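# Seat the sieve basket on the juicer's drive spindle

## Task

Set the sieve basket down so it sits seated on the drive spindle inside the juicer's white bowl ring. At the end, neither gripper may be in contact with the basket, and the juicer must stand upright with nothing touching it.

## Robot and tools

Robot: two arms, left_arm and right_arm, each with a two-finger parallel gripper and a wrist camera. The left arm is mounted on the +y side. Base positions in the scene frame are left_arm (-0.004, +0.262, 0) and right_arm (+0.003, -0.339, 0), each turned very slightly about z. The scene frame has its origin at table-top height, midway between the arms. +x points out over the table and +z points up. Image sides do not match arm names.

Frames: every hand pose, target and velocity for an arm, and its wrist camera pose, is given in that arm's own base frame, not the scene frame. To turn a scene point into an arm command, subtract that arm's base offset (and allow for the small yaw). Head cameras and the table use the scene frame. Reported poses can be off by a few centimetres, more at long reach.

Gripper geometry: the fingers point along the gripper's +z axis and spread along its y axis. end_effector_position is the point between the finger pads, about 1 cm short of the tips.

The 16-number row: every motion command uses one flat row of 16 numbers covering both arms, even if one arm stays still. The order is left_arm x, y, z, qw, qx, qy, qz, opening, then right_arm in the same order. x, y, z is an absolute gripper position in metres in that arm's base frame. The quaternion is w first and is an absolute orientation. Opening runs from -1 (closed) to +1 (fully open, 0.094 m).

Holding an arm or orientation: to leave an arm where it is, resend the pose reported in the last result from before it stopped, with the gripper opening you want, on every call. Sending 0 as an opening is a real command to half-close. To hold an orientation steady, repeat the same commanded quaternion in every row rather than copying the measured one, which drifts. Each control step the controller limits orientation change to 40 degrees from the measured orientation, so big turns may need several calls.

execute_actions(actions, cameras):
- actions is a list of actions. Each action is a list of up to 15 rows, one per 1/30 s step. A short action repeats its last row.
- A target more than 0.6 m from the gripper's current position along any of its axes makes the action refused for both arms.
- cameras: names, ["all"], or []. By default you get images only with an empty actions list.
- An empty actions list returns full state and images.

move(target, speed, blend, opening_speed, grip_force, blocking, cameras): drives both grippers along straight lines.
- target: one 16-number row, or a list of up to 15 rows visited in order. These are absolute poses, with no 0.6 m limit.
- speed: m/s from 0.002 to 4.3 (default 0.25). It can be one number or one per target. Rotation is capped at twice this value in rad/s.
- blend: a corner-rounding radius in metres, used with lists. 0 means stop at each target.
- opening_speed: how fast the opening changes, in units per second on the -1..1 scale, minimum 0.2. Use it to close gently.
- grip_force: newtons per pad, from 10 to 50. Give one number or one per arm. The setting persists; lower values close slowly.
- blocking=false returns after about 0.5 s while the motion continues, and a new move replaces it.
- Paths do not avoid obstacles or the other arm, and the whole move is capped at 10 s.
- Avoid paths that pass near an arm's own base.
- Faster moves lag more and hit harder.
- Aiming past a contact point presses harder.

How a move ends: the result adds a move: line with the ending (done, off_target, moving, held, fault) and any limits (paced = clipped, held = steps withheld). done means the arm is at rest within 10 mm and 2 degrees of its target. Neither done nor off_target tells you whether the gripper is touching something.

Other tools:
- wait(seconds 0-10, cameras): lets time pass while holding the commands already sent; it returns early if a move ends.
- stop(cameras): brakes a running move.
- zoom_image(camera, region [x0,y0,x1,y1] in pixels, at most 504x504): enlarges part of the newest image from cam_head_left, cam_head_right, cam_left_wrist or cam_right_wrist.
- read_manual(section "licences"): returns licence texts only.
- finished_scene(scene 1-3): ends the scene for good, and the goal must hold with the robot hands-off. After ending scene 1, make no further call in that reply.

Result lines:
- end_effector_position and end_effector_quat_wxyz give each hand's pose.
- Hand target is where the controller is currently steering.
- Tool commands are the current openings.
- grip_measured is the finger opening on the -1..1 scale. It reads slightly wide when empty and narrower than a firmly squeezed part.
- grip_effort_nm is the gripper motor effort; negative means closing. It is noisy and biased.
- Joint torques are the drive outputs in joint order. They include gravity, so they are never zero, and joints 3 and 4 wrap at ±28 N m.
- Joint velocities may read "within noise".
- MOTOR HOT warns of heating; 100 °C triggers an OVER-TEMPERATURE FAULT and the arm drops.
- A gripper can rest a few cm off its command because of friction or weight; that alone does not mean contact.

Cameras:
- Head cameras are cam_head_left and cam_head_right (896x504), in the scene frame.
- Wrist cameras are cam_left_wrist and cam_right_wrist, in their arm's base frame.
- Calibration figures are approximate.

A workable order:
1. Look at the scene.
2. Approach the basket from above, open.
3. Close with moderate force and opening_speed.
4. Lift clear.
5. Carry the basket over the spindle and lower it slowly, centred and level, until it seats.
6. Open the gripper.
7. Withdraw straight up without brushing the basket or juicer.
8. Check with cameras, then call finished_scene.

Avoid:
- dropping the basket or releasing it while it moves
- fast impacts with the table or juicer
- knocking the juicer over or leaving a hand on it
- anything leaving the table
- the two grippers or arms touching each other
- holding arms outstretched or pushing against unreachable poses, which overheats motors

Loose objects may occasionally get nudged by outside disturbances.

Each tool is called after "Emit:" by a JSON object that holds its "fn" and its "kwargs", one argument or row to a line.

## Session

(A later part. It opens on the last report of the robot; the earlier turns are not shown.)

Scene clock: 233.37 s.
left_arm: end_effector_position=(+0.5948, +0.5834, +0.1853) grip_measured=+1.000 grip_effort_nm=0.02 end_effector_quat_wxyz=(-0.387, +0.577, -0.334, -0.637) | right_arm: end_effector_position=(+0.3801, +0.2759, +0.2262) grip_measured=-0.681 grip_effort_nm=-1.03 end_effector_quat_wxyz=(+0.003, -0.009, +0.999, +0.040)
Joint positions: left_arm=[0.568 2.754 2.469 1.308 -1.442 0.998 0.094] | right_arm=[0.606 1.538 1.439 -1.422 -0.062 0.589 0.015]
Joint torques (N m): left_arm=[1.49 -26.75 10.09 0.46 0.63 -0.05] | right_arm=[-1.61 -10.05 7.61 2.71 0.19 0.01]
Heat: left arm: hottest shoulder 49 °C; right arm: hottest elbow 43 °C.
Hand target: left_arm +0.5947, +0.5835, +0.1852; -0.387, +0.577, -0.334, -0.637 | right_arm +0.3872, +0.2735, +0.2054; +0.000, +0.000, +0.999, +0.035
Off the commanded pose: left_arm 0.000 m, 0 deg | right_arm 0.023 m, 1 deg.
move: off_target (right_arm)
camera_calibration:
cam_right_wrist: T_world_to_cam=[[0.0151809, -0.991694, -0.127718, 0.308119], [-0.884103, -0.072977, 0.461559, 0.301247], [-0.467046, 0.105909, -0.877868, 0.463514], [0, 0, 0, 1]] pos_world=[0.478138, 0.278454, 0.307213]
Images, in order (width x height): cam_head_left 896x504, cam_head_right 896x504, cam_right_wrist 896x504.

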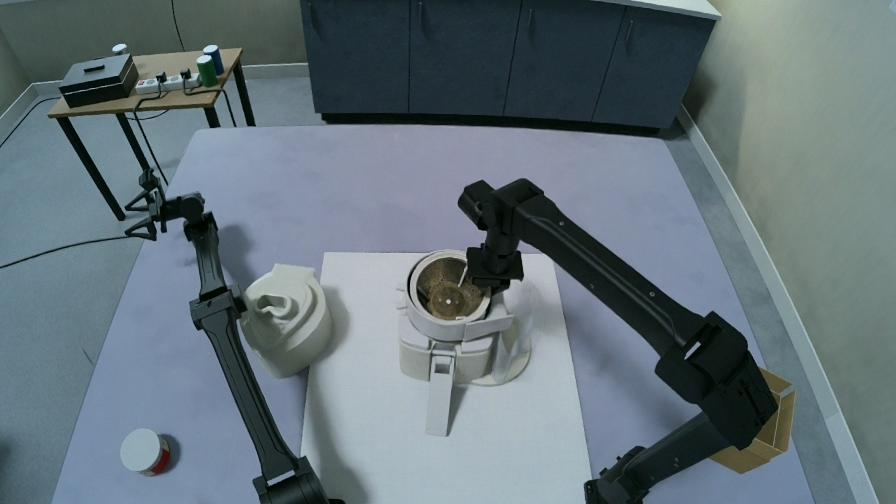

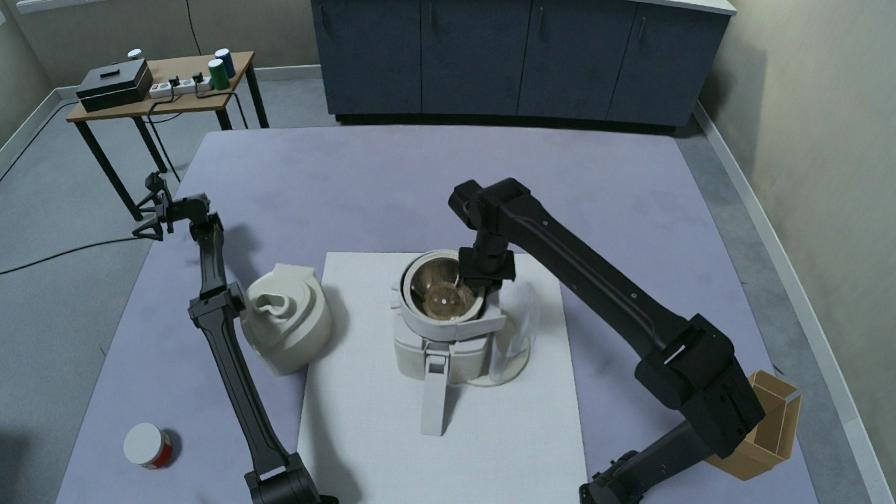

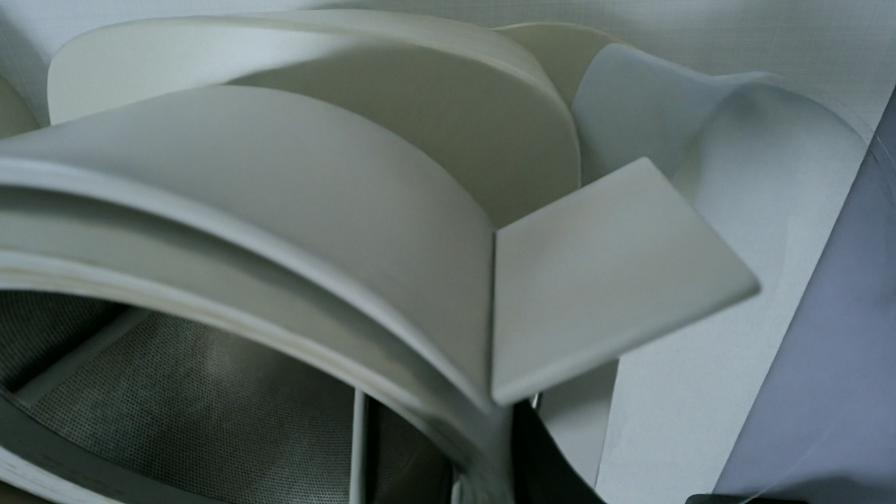

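Emit:
{"fn": "move", "kwargs": {
  "target": [0.5948,0.5834,0.1853,-0.387,0.577,-0.334,-0.637,1,0.376,0.276,0.208,0.003,0.0871,0.9956,0.0348,-1],
  "speed": 0.08
}}

Emit:
{"fn": "move", "kwargs": {
  "target": [0.5948,0.5834,0.1853,-0.387,0.577,-0.334,-0.637,1,0.4,0.276,0.208,-0.003,-0.0871,0.9956,0.0348,-1],
  "speed": 0.08,
  "cameras": ["cam_head_left","cam_right_wrist"]
}}

Emit:
{"fn": "zoom_image", "kwargs": {
  "camera": "cam_head_left",
  "region": [380, 200, 530, 350]
}}

Scene clock: 250.77 s.
left_arm: end_effector_position=(+0.5948, +0.5834, +0.1853) grip_measured=+1.000 grip_effort_nm=0.02 end_effector_quat_wxyz=(-0.387, +0.577, -0.334, -0.637) | right_arm: end_effector_position=(+0.3714, +0.2754, +0.2262) grip_measured=-0.681 grip_effort_nm=-1.03 end_effector_quat_wxyz=(+0.004, +0.062, +0.997, +0.041)
Joint positions: left_arm=[0.568 2.754 2.469 1.308 -1.442 0.998 0.094] | right_arm=[0.617 1.513 1.411 -1.41 -0.059 0.743 0.015]
Joint torques (N m): left_arm=[1.9 -26.58 9.83 0.79 0.64 -0.06] | right_arm=[-1.03 -9.82 7.76 2.29 0.44 0.48]
Motor temperatures (°C): left_arm=[26 49 39 26 26 26 27] | right_arm=[29 34 41 24 27 25 28]
Heat: left arm: hottest shoulder 49 °C; right arm: hottest elbow 41 °C.
Hand target: left_arm +0.5947, +0.5835, +0.1852; -0.387, +0.577, -0.334, -0.637 | right_arm +0.3755, +0.2755, +0.2083; +0.003, +0.087, +0.996, +0.035
Off the commanded pose: left_arm 0.000 m, 0 deg | right_arm 0.019 m, 3 deg.
move: off_target (right_arm)

Scene clock: 253.67 s.
left_arm: end_effector_position=(+0.5948, +0.5834, +0.1853) grip_measured=+1.000 grip_effort_nm=0.02 end_effector_quat_wxyz=(-0.387, +0.577, -0.334, -0.637) | right_arm: end_effector_position=(+0.3871, +0.2750, +0.2227) grip_measured=-0.681 grip_effort_nm=-1.03 end_effector_quat_wxyz=(+0.011, -0.087, +0.995, +0.047)
Joint positions: left_arm=[0.568 2.754 2.469 1.308 -1.442 0.998 0.094] | right_arm=[0.593 1.543 1.434 -1.398 -0.071 0.421 0.015]
Joint torques (N m): left_arm=[1.49 -26.93 9.74 0.57 0.6 -0.03] | right_arm=[-1.32 -7.94 11.78 0.59 0.28 -0.24]
Heat: left arm: hottest shoulder 50 °C; right arm: hottest elbow 41 °C.
Hand target: left_arm +0.5947, +0.5835, +0.1852; -0.387, +0.577, -0.334, -0.637 | right_arm +0.3993, +0.2755, +0.2080; -0.003, -0.087, +0.996, +0.035
Off the commanded pose: left_arm 0.000 m, 0 deg | right_arm 0.020 m, 2 deg.
move: off_target (right_arm)
camera_calibration:
cam_right_wrist: T_world_to_cam=[[0.171128, -0.97538, -0.139102, 0.244383], [-0.87167, -0.215694, 0.440078, 0.348184], [-0.459246, 0.0459413, -0.88712, 0.479425], [0, 0, 0, 1]] pos_world=[0.481854, 0.291442, 0.306074]
Images, in order (width x height): cam_head_left 896x504, cam_right_wrist 896x504.

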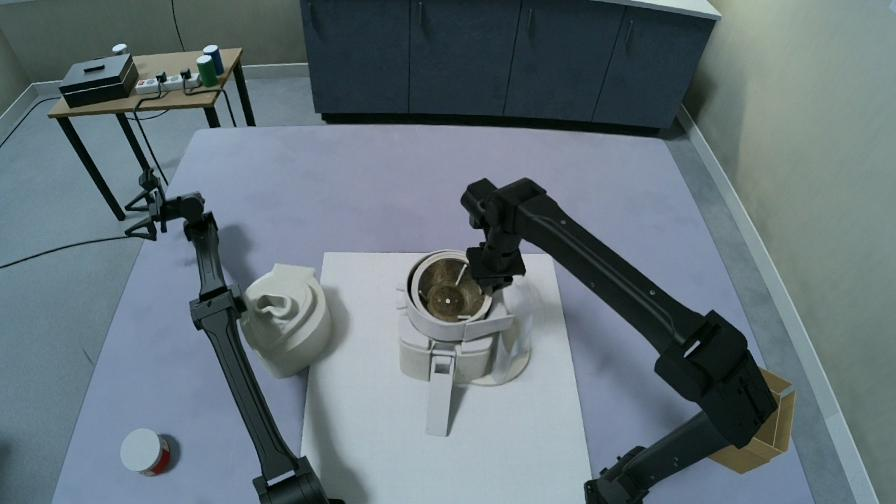

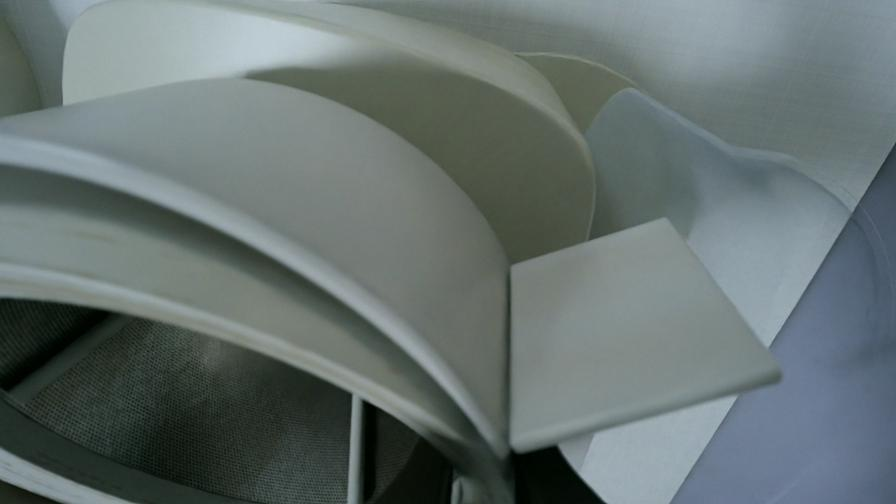

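Scaled by 3.360 from the camera's 896x504 image, which has a finer 1280x720 frame.

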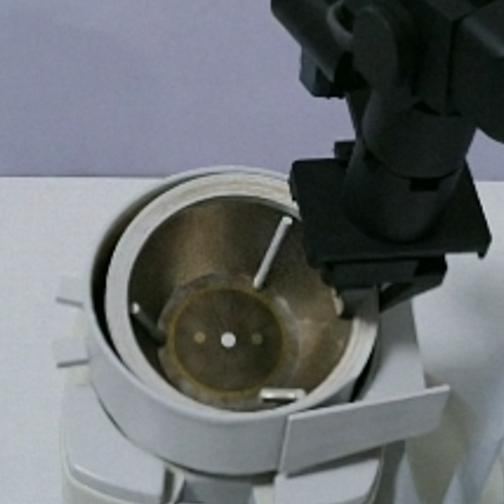

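Emit:
{"fn": "move", "kwargs": {
  "target": [
    [0.5948,0.5834,0.1853,-0.387,0.577,-0.334,-0.637,1,0.392,0.275,0.22,-0.002,-0.087,0.996,0.02,-1],
    [0.5948,0.5834,0.1853,-0.387,0.577,-0.334,-0.637,1,0.392,0.275,0.22,-0.002,-0.087,0.996,0.02,-0.3]
  ],
  "speed": 0.05,
  "opening_speed": 0.3
}}

Emit:
{"fn": "move", "kwargs": {
  "target": [0.5948,0.5834,0.1853,-0.387,0.577,-0.334,-0.637,1,0.392,0.275,0.33,-0.002,-0.087,0.996,0.02,-0.3],
  "speed": 0.12,
  "cameras": ["cam_head_left","cam_right_wrist"]
}}

Emit:
{"fn": "zoom_image", "kwargs": {
  "camera": "cam_head_left",
  "region": [380, 200, 530, 350]
}}

Scene clock: 264.60 s.
left_arm: end_effector_position=(+0.5948, +0.5834, +0.1853) grip_measured=+1.000 grip_effort_nm=0.02 end_effector_quat_wxyz=(-0.387, +0.577, -0.334, -0.637) | right_arm: end_effector_position=(+0.3853, +0.2704, +0.2164) grip_measured=-0.303 grip_effort_nm=0.09 end_effector_quat_wxyz=(-0.003, -0.089, +0.996, +0.021)
Joint positions: left_arm=[0.568 2.754 2.469 1.308 -1.442 0.998 0.094] | right_arm=[0.598 1.565 1.446 -1.436 -0.039 0.421 0.033]
Joint torques (N m): left_arm=[1.49 -26.34 9.73 0.65 0.64 -0.12] | right_arm=[-0.85 -10.75 12.11 0.16 0.12 -0.02]
Heat: left arm: hottest shoulder 50 °C; right arm: hottest elbow 43 °C.
Hand target: left_arm +0.5947, +0.5835, +0.1852; -0.387, +0.577, -0.334, -0.637 | right_arm +0.3917, +0.2750, +0.2199; -0.002, -0.087, +0.996, +0.020
Off the commanded pose: left_arm 0.000 m, 0 deg | right_arm 0.009 m, 0 deg.
move: done

Scene clock: 266.07 s.
left_arm: end_effector_position=(+0.5948, +0.5834, +0.1853) grip_measured=+1.000 grip_effort_nm=0.02 end_effector_quat_wxyz=(-0.387, +0.577, -0.334, -0.637) | right_arm: end_effector_position=(+0.3819, +0.2682, +0.3070) grip_measured=-0.301 grip_effort_nm=0.08 end_effector_quat_wxyz=(-0.012, -0.089, +0.996, +0.016)
Joint positions: left_arm=[0.568 2.754 2.469 1.308 -1.442 0.998 0.094] | right_arm=[0.598 1.568 1.687 -1.696 -0.04 0.421 0.033]
Joint torques (N m): left_arm=[1.85 -26.64 10 0.87 0.65 -0.03] | right_arm=[-0.32 -11.69 15.16 0.2 0.11 -0.02]
Heat: left arm: hottest shoulder 50 °C; right arm: hottest elbow 44 °C.
Hand target: left_arm +0.5947, +0.5835, +0.1852; -0.387, +0.577, -0.334, -0.637 | right_arm +0.3908, +0.2743, +0.3295; +0.009, -0.087, +0.996, +0.027
Off the commanded pose: left_arm 0.000 m, 0 deg | right_arm 0.026 m, 1 deg.
joint sent to its limit (right arm) — joint 4 (wrist pitch), lower limit. The joint targets still meet the commanded pose.
move: off_target (right_arm)
camera_calibration:
cam_right_wrist: T_world_to_cam=[[0.171277, -0.981759, -0.0825413, 0.23466], [-0.851736, -0.189659, 0.488441, 0.275599], [-0.495187, -0.0133554, -0.868684, 0.576061], [0, 0, 0, 1]] pos_world=[0.479803, 0.290343, 0.38517]
Images, in order (width x height): cam_head_left 896x504, cam_right_wrist 896x504.

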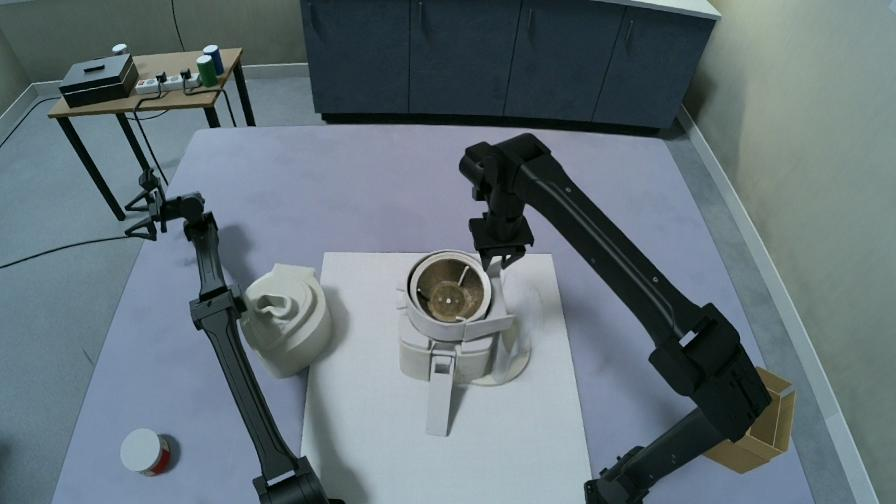

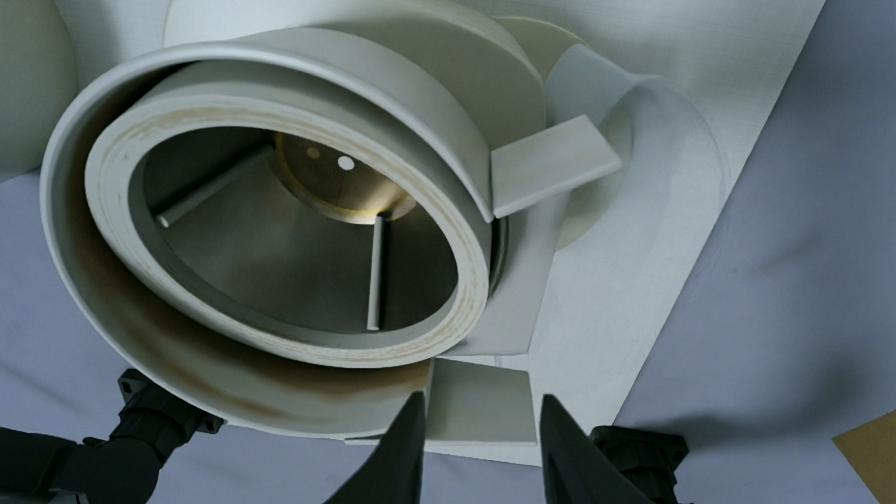

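Scaled by 3.360 from the camera's 896x504 image, which has a finer 1280x720 frame.

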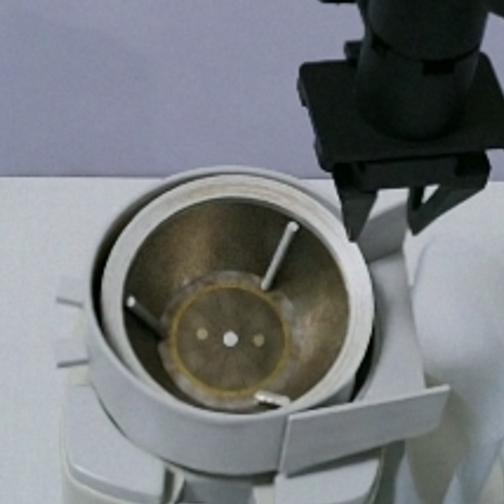

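Emit:
{"fn": "move", "kwargs": {
  "target": [0.5948,0.5834,0.1853,-0.387,0.577,-0.334,-0.637,1,0.35,0.345,0.43,0.34,0,0.94,0,0.2],
  "cameras": ["cam_right_wrist"],
  "speed": 0.3
}}

Emit:
{"fn": "zoom_image", "kwargs": {
  "camera": "cam_right_wrist",
  "region": [250, 60, 650, 460]
}}

Scene clock: 272.53 s.
left_arm: end_effector_position=(+0.5948, +0.5834, +0.1853) grip_measured=+1.000 grip_effort_nm=0.02 end_effector_quat_wxyz=(-0.387, +0.577, -0.334, -0.637) | right_arm: end_effector_position=(+0.3495, +0.3406, +0.4169) grip_measured=+0.198 grip_effort_nm=0.09 end_effector_quat_wxyz=(+0.327, -0.010, +0.945, -0.019)
Joint positions: left_arm=[0.568 2.754 2.469 1.308 -1.442 0.998 0.094] | right_arm=[0.961 1.405 1.687 -1.455 0.551 0.826 0.056]
Joint torques (N m): left_arm=[2.02 -26.87 9.66 0.7 0.58 -0.04] | right_arm=[0.15 -10.7 11.47 2.17 0.54 0.05]
Motor temperatures (°C): left_arm=[26 50 39 26 26 26 27] | right_arm=[28 34 46 24 27 25 27]
Heat: left arm: hottest shoulder 50 °C; right arm: hottest elbow 46 °C.
Hand target: left_arm +0.5947, +0.5835, +0.1852; -0.387, +0.577, -0.334, -0.637 | right_arm +0.3497, +0.3447, +0.4301; +0.340, +0.000, +0.940, +0.000
Off the commanded pose: left_arm 0.000 m, 0 deg | right_arm 0.014 m, 3 deg.
move: off_target (right_arm)
camera_calibration:
cam_right_wrist: T_world_to_cam=[[0.0335786, -0.999436, 0.000925219, 0.33975], [-0.984028, -0.0332228, -0.174887, 0.477629], [0.174819, 0.00496202, -0.984588, 0.464372], [0, 0, 0, 1]] pos_world=[0.37741, 0.353123, 0.540432]
Images, in order (width x height): cam_right_wrist 896x504.

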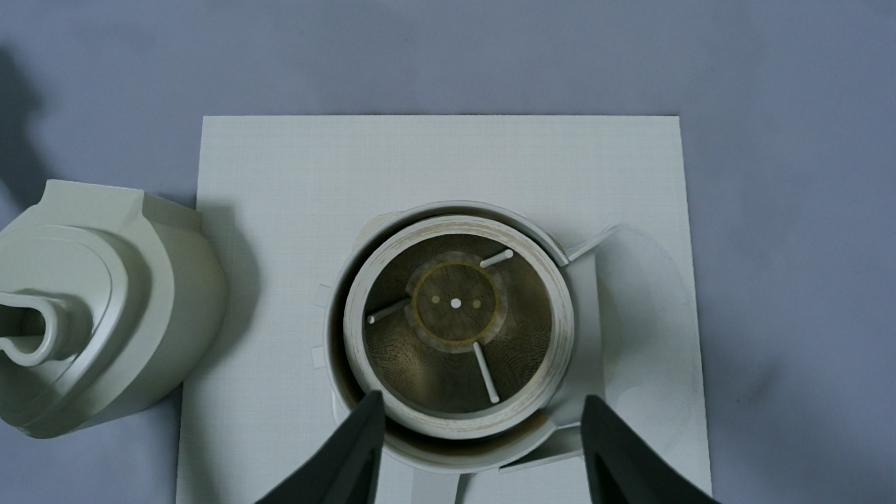

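Scaled by 1.260 from the camera's 896x504 image, which has a finer 1280x720 frame.

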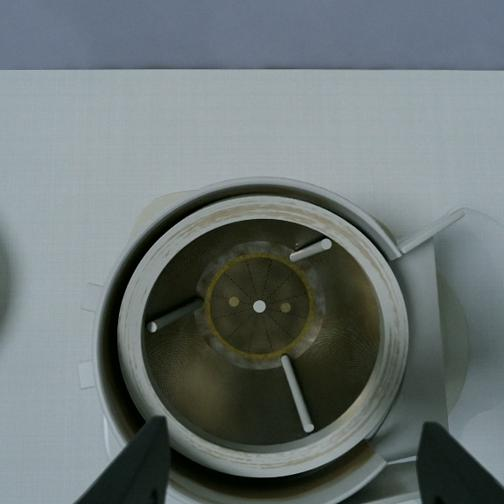

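Emit:
{"fn": "move", "kwargs": {
  "target": [
    [0.5948,0.5834,0.1853,-0.387,0.577,-0.334,-0.637,1,0.388,0.272,0.34,0.076,-0.087,0.993,0.01,0.2],
    [0.5948,0.5834,0.1853,-0.387,0.577,-0.334,-0.637,1,0.39,0.272,0.265,0.076,-0.087,0.993,0.01,0.2]
  ],
  "cameras": ["cam_head_left","cam_right_wrist"],
  "speed": [0.25,0.1]
}}

Emit:
{"fn": "zoom_image", "kwargs": {
  "camera": "cam_head_left",
  "region": [380, 200, 530, 350]
}}

Scene clock: 340.07 s.
left_arm: end_effector_position=(+0.5948, +0.5834, +0.1853) grip_measured=+1.000 grip_effort_nm=0.02 end_effector_quat_wxyz=(-0.387, +0.577, -0.334, -0.637) | right_arm: end_effector_position=(+0.3887, +0.2747, +0.2652) grip_measured=+0.198 grip_effort_nm=0.09 end_effector_quat_wxyz=(+0.071, -0.085, +0.994, +0.006)
Joint positions: left_arm=[0.568 2.754 2.469 1.308 -1.442 0.998 0.094] | right_arm=[0.64 1.499 1.493 -1.438 0.064 0.466 0.056]
Joint torques (N m): left_arm=[2.26 -27.11 9.8 0.57 0.59 -0.04] | right_arm=[-1.55 -12.28 8.91 1.68 0.01 -0.18]
Heat: left arm: hottest shoulder 51 °C; right arm: hottest elbow 47 °C.
Hand target: left_arm +0.5947, +0.5835, +0.1852; -0.387, +0.577, -0.334, -0.637 | right_arm +0.3899, +0.2721, +0.2650; +0.076, -0.087, +0.993, +0.010
Off the commanded pose: left_arm 0.000 m, 0 deg | right_arm 0.003 m, 1 deg.
move: done
camera_calibration:
cam_right_wrist: T_world_to_cam=[[0.172187, -0.983865, -0.0485936, 0.22762], [-0.923117, -0.17838, 0.340641, 0.366919], [-0.343813, -0.0137965, -0.938937, 0.503088], [0, 0, 0, 1]] pos_world=[0.472484, 0.29634, 0.358441]
Images, in order (width x height): cam_head_left 896x504, cam_right_wrist 896x504.

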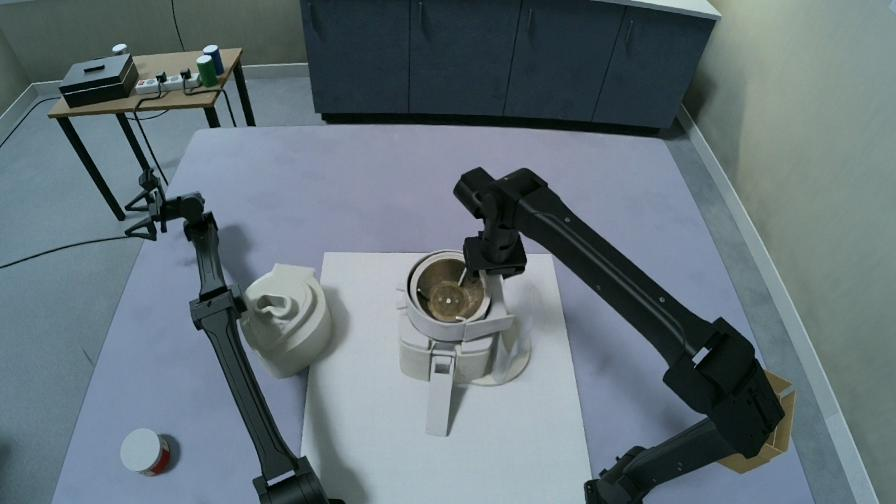

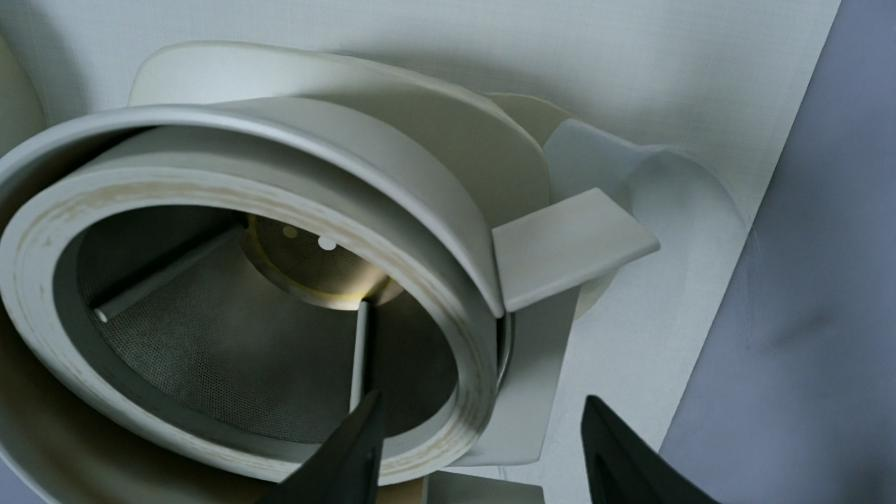

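Scaled by 3.360 from the camera's 896x504 image, which has a finer 1280x720 frame.

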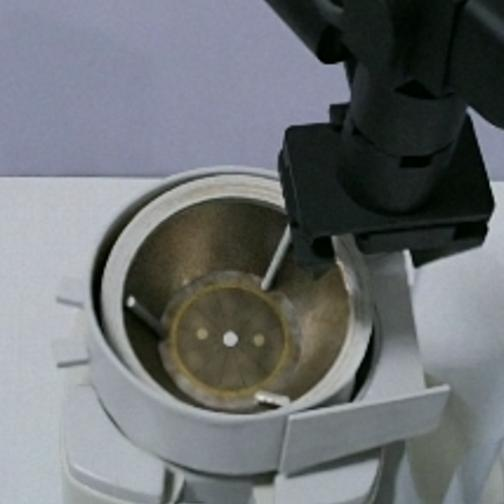

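Emit:
{"fn": "move", "kwargs": {
  "target": [
    [0.5948,0.5834,0.1853,-0.387,0.577,-0.334,-0.637,1,0.389,0.274,0.214,0.076,-0.087,0.993,0.01,0.2],
    [0.5948,0.5834,0.1853,-0.387,0.577,-0.334,-0.637,1,0.389,0.274,0.214,0.076,-0.087,0.993,0.01,-1]
  ],
  "opening_speed": 0.5,
  "speed": 0.07
}}

Emit:
{"fn": "move", "kwargs": {
  "target": [
    [0.5948,0.5834,0.1853,-0.387,0.577,-0.334,-0.637,1,0.380,0.274,0.29,0.04,-0.03,0.999,0.01,-1]
  ],
  "cameras": ["cam_head_left","cam_head_right","cam_right_wrist"],
  "speed": 0.1
}}

Emit:
{"fn": "zoom_image", "kwargs": {
  "camera": "cam_head_left",
  "region": [380, 200, 530, 350]
}}

Scene clock: 352.77 s.
left_arm: end_effector_position=(+0.5948, +0.5834, +0.1853) grip_measured=+1.000 grip_effort_nm=0.02 end_effector_quat_wxyz=(-0.387, +0.577, -0.334, -0.637) | right_arm: end_effector_position=(+0.3890, +0.2764, +0.2194) grip_measured=-0.657 grip_effort_nm=-1.03 end_effector_quat_wxyz=(+0.077, -0.085, +0.993, +0.014)
Joint positions: left_arm=[0.568 2.754 2.469 1.308 -1.442 0.998 0.094] | right_arm=[0.64 1.499 1.371 -1.297 0.058 0.466 0.016]
Joint torques (N m): left_arm=[1.61 -26.64 9.99 0.65 0.6 -0.03] | right_arm=[-1.03 -11.22 8.69 1.37 0.31 -0.12]
Heat: left arm: hottest shoulder 52 °C; right arm: hottest elbow 44 °C.
Hand target: left_arm +0.5947, +0.5835, +0.1852; -0.387, +0.577, -0.334, -0.637 | right_arm +0.3889, +0.2740, +0.2140; +0.076, -0.087, +0.993, +0.010
Off the commanded pose: left_arm 0.000 m, 0 deg | right_arm 0.006 m, 1 deg.
move: done

Scene clock: 354.30 s.
left_arm: end_effector_position=(+0.5948, +0.5834, +0.1853) grip_measured=+1.000 grip_effort_nm=0.02 end_effector_quat_wxyz=(-0.387, +0.577, -0.334, -0.637) | right_arm: end_effector_position=(+0.3708, +0.2689, +0.2578) grip_measured=-0.674 grip_effort_nm=-1.03 end_effector_quat_wxyz=(+0.021, -0.031, +0.999, -0.006)
Joint positions: left_arm=[0.568 2.754 2.469 1.308 -1.442 0.998 0.094] | right_arm=[0.641 1.516 1.499 -1.524 0.034 0.578 0.015]
Joint torques (N m): left_arm=[1.96 -26.75 9.88 0.65 0.63 -0.03] | right_arm=[-1.03 -11.75 15.76 -0.54 -0.07 -0.11]
Heat: left arm: hottest shoulder 52 °C; right arm: hottest elbow 44 °C.
Hand target: left_arm +0.5947, +0.5835, +0.1852; -0.387, +0.577, -0.334, -0.637 | right_arm +0.3787, +0.2731, +0.2895; +0.041, -0.030, +0.999, +0.010
Off the commanded pose: left_arm 0.000 m, 0 deg | right_arm 0.034 m, 3 deg.
move: off_target (right_arm)
camera_calibration:
cam_right_wrist: T_world_to_cam=[[0.0606393, -0.997506, -0.0361083, 0.266474], [-0.898712, -0.0703027, 0.432868, 0.29003], [-0.434327, 0.00620216, -0.900734, 0.508352], [0, 0, 0, 1]] pos_world=[0.465286, 0.283046, 0.341967]
Images, in order (width x height): cam_head_left 896x504, cam_head_right 896x504, cam_right_wrist 896x504.

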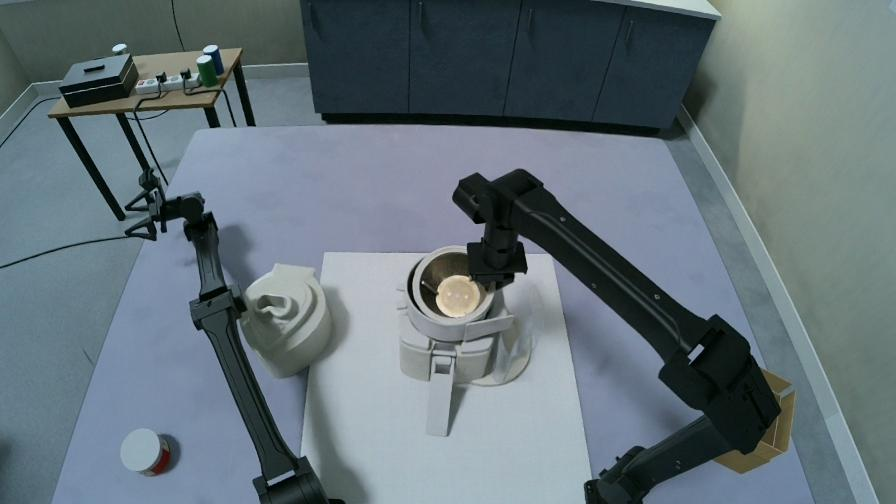

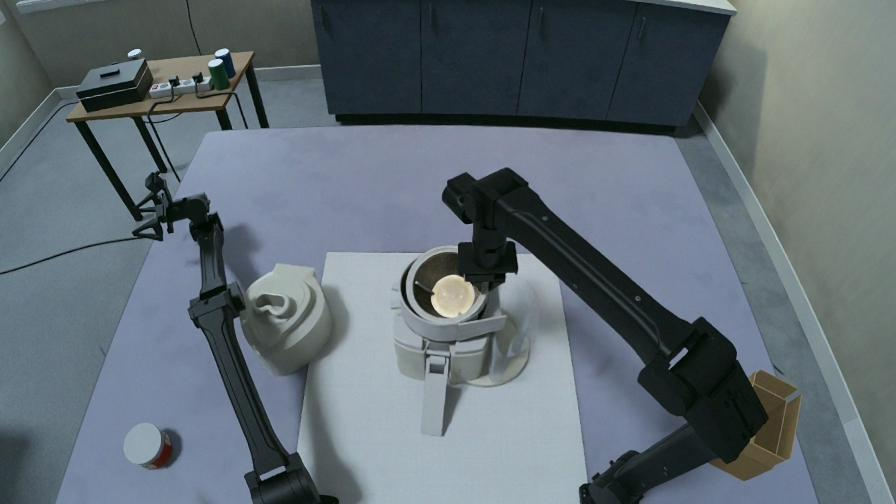

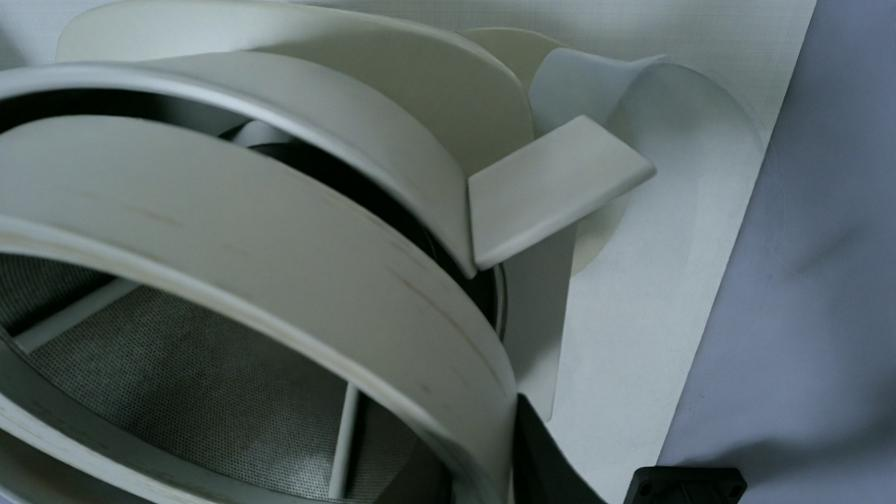

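Scaled by 3.360 from the camera's 896x504 image, which has a finer 1280x720 frame.

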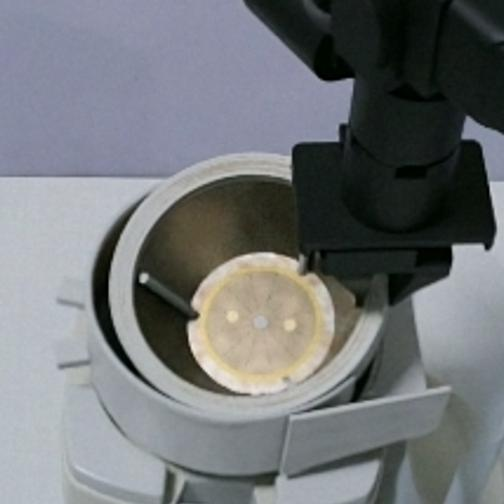

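Emit:
{"fn": "move", "kwargs": {
  "target": [
    [0.5948,0.5834,0.1853,-0.387,0.577,-0.334,-0.637,1,0.380,0.278,0.305,-0.055,-0.03,0.996,0.06,-1]
  ],
  "cameras": ["cam_head_left","cam_head_right","cam_right_wrist"],
  "speed": 0.1
}}

Emit:
{"fn": "zoom_image", "kwargs": {
  "camera": "cam_head_left",
  "region": [380, 200, 530, 350]
}}

Emit:
{"fn": "zoom_image", "kwargs": {
  "camera": "cam_head_right",
  "region": [380, 200, 530, 350]
}}

Scene clock: 367.90 s.
left_arm: end_effector_position=(+0.5948, +0.5834, +0.1853) grip_measured=+1.000 grip_effort_nm=0.02 end_effector_quat_wxyz=(-0.387, +0.577, -0.334, -0.637) | right_arm: end_effector_position=(+0.3637, +0.2718, +0.2753) grip_measured=-0.674 grip_effort_nm=-1.03 end_effector_quat_wxyz=(-0.080, -0.025, +0.996, +0.040)
Joint positions: left_arm=[0.568 2.754 2.469 1.308 -1.442 0.998 0.094] | right_arm=[0.584 1.584 1.615 -1.696 -0.153 0.527 0.015]
Joint torques (N m): left_arm=[1.32 -27.63 9.85 0.66 0.62 0] | right_arm=[-1.44 -12.1 16.18 0.05 -0.3 -0.22]
Heat: left arm: hottest shoulder 52 °C; right arm: hottest elbow 46 °C.
Hand target: left_arm +0.5947, +0.5835, +0.1852; -0.387, +0.577, -0.334, -0.637 | right_arm +0.3782, +0.2767, +0.3047; -0.053, -0.030, +0.996, +0.061
Off the commanded pose: left_arm 0.000 m, 0 deg | right_arm 0.034 m, 4 deg.
joint sent to its limit (right arm) — joint 4 (wrist pitch), lower limit. The joint targets still meet the commanded pose.
move: off_target (right_arm)
camera_calibration:
cam_right_wrist: T_world_to_cam=[[0.0322233, -0.990876, -0.13087, 0.305013], [-0.79291, -0.105058, 0.600213, 0.201138], [-0.608486, 0.0844271, -0.789061, 0.532347], [0, 0, 0, 1]] pos_world=[0.473582, 0.278417, 0.339245]
Images, in order (width x height): cam_head_left 896x504, cam_head_right 896x504, cam_right_wrist 896x504.

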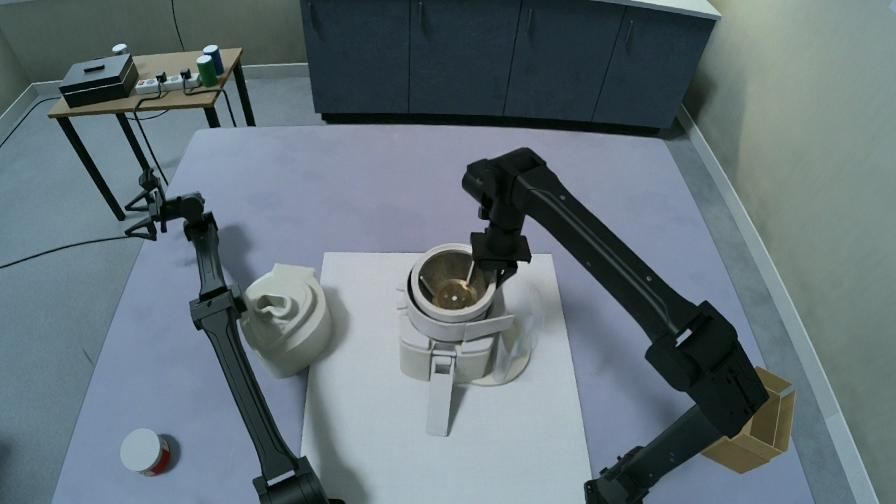

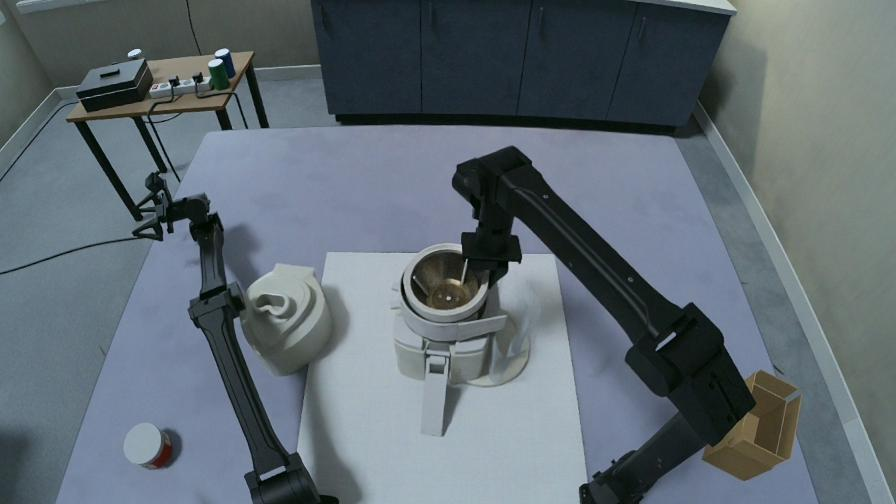

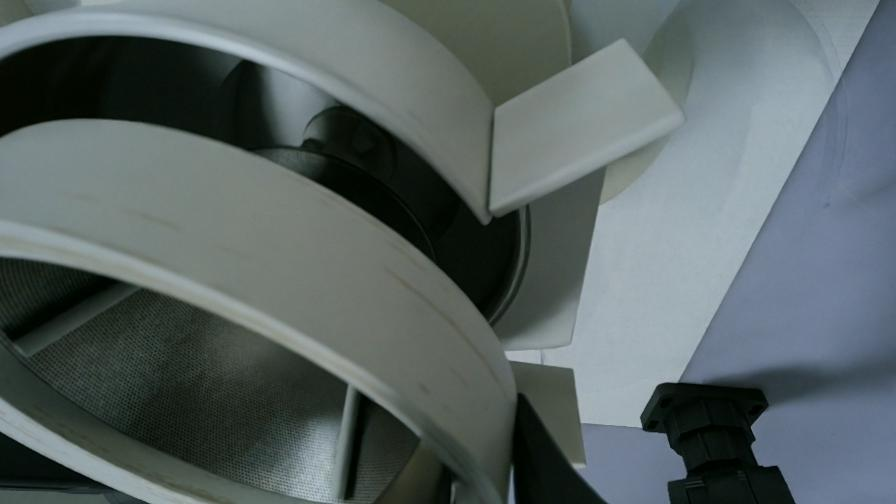

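Scaled by 3.360 from the camera's 896x504 image, which has a finer 1280x720 frame.

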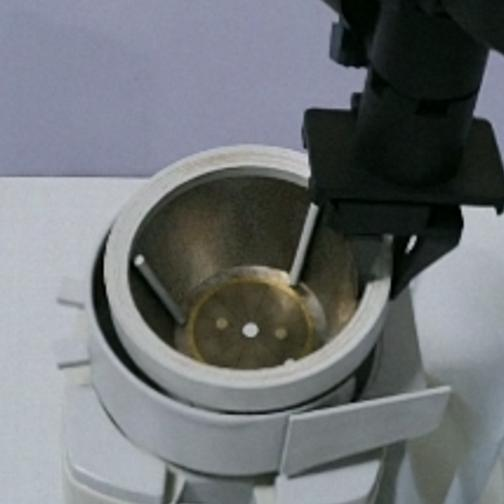

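Scaled by 3.360 from the camera's 896x504 image, which has a finer 1280x720 frame.

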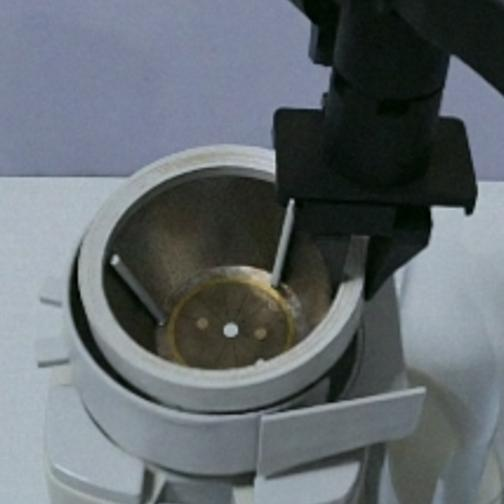

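Emit:
{"fn": "move", "kwargs": {
  "target": [
    [0.5948,0.5834,0.1853,-0.387,0.577,-0.334,-0.637,1,0.389,0.28,0.29,-0.078,-0.03,0.993,0.082,-1]
  ],
  "cameras": ["cam_head_left","cam_head_right","cam_right_wrist"],
  "speed": 0.08
}}

Emit:
{"fn": "zoom_image", "kwargs": {
  "camera": "cam_head_left",
  "region": [380, 200, 530, 350]
}}

Emit:
{"fn": "zoom_image", "kwargs": {
  "camera": "cam_head_right",
  "region": [380, 200, 530, 350]
}}

Scene clock: 395.90 s.
left_arm: end_effector_position=(+0.5948, +0.5834, +0.1853) grip_measured=+1.000 grip_effort_nm=0.02 end_effector_quat_wxyz=(-0.387, +0.577, -0.334, -0.637) | right_arm: end_effector_position=(+0.3712, +0.2727, +0.2591) grip_measured=-0.674 grip_effort_nm=-1.03 end_effector_quat_wxyz=(-0.111, -0.023, +0.992, +0.058)
Joint positions: left_arm=[0.568 2.754 2.469 1.308 -1.442 0.998 0.094] | right_arm=[0.555 1.625 1.615 -1.696 -0.212 0.495 0.015]
Joint torques (N m): left_arm=[1.61 -26.58 9.94 0.54 0.64 -0.03] | right_arm=[-1.96 -12.51 15.71 0.4 -0.41 -0.23]
Motor temperatures (°C): left_arm=[26 52 40 26 26 26 27] | right_arm=[28 35 55 23 27 25 27]
Heat: left arm: hottest shoulder 52 °C; right arm: hottest elbow 55 °C.
Hand target: left_arm +0.5947, +0.5835, +0.1852; -0.387, +0.577, -0.334, -0.637 | right_arm +0.3869, +0.2787, +0.2899; -0.077, -0.030, +0.993, +0.082
Off the commanded pose: left_arm 0.000 m, 0 deg | right_arm 0.036 m, 5 deg.
move: off_target (right_arm)
camera_calibration:
cam_right_wrist: T_world_to_cam=[[0.0178264, -0.986029, -0.165614, 0.316591], [-0.753616, -0.122106, 0.645874, 0.195175], [-0.657073, 0.113296, -0.745265, 0.522815], [0, 0, 0, 1]] pos_world=[0.484971, 0.276767, 0.316009]
Images, in order (width x height): cam_head_left 896x504, cam_head_right 896x504, cam_right_wrist 896x504.

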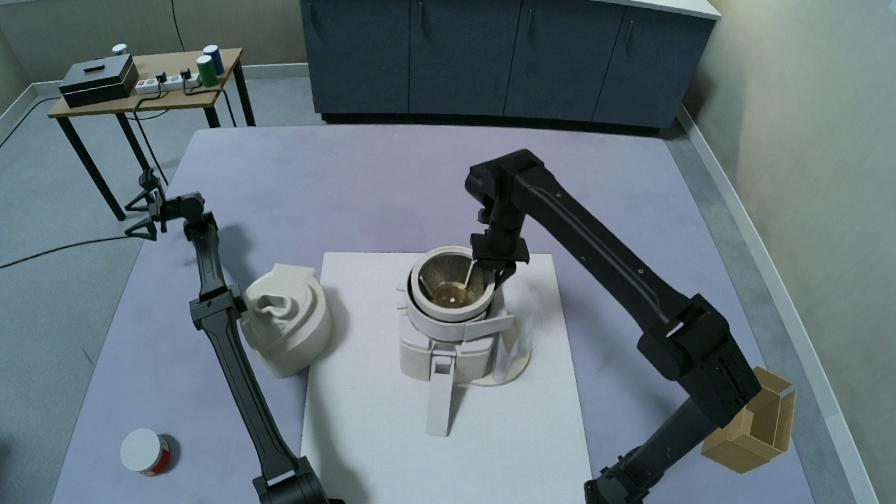

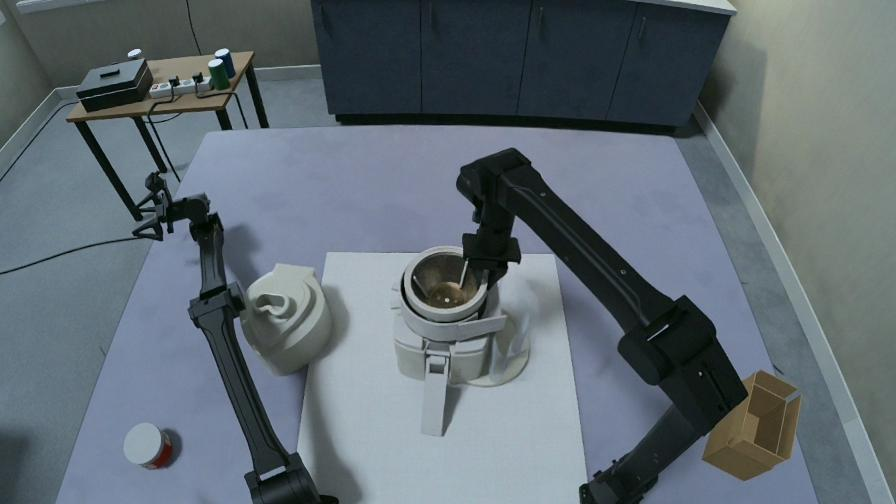

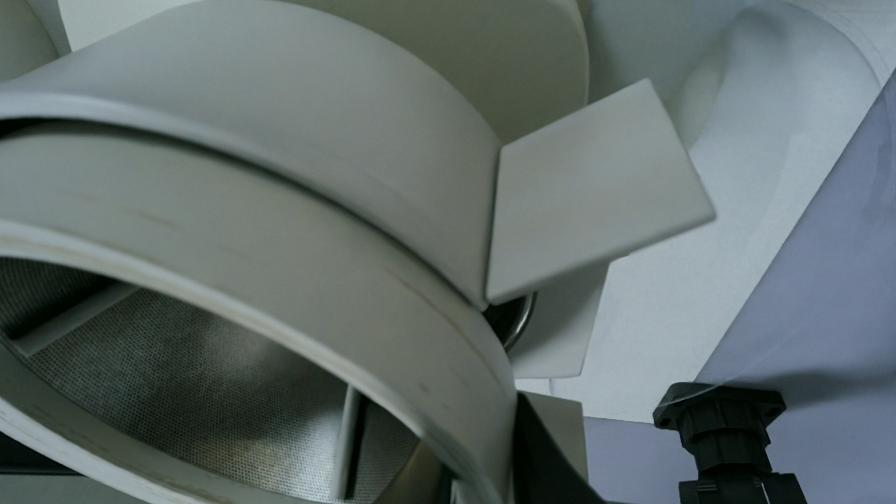

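Scaled by 3.360 from the camera's 896x504 image, which has a finer 1280x720 frame.

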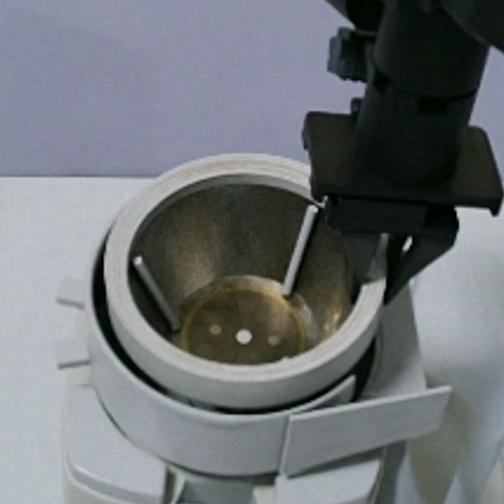

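Scaled by 3.360 from the camera's 896x504 image, which has a finer 1280x720 frame.

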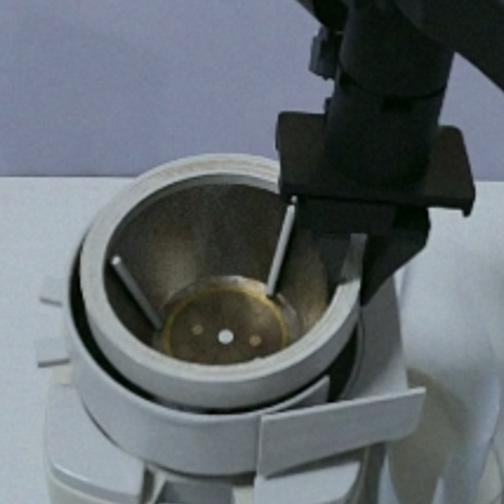

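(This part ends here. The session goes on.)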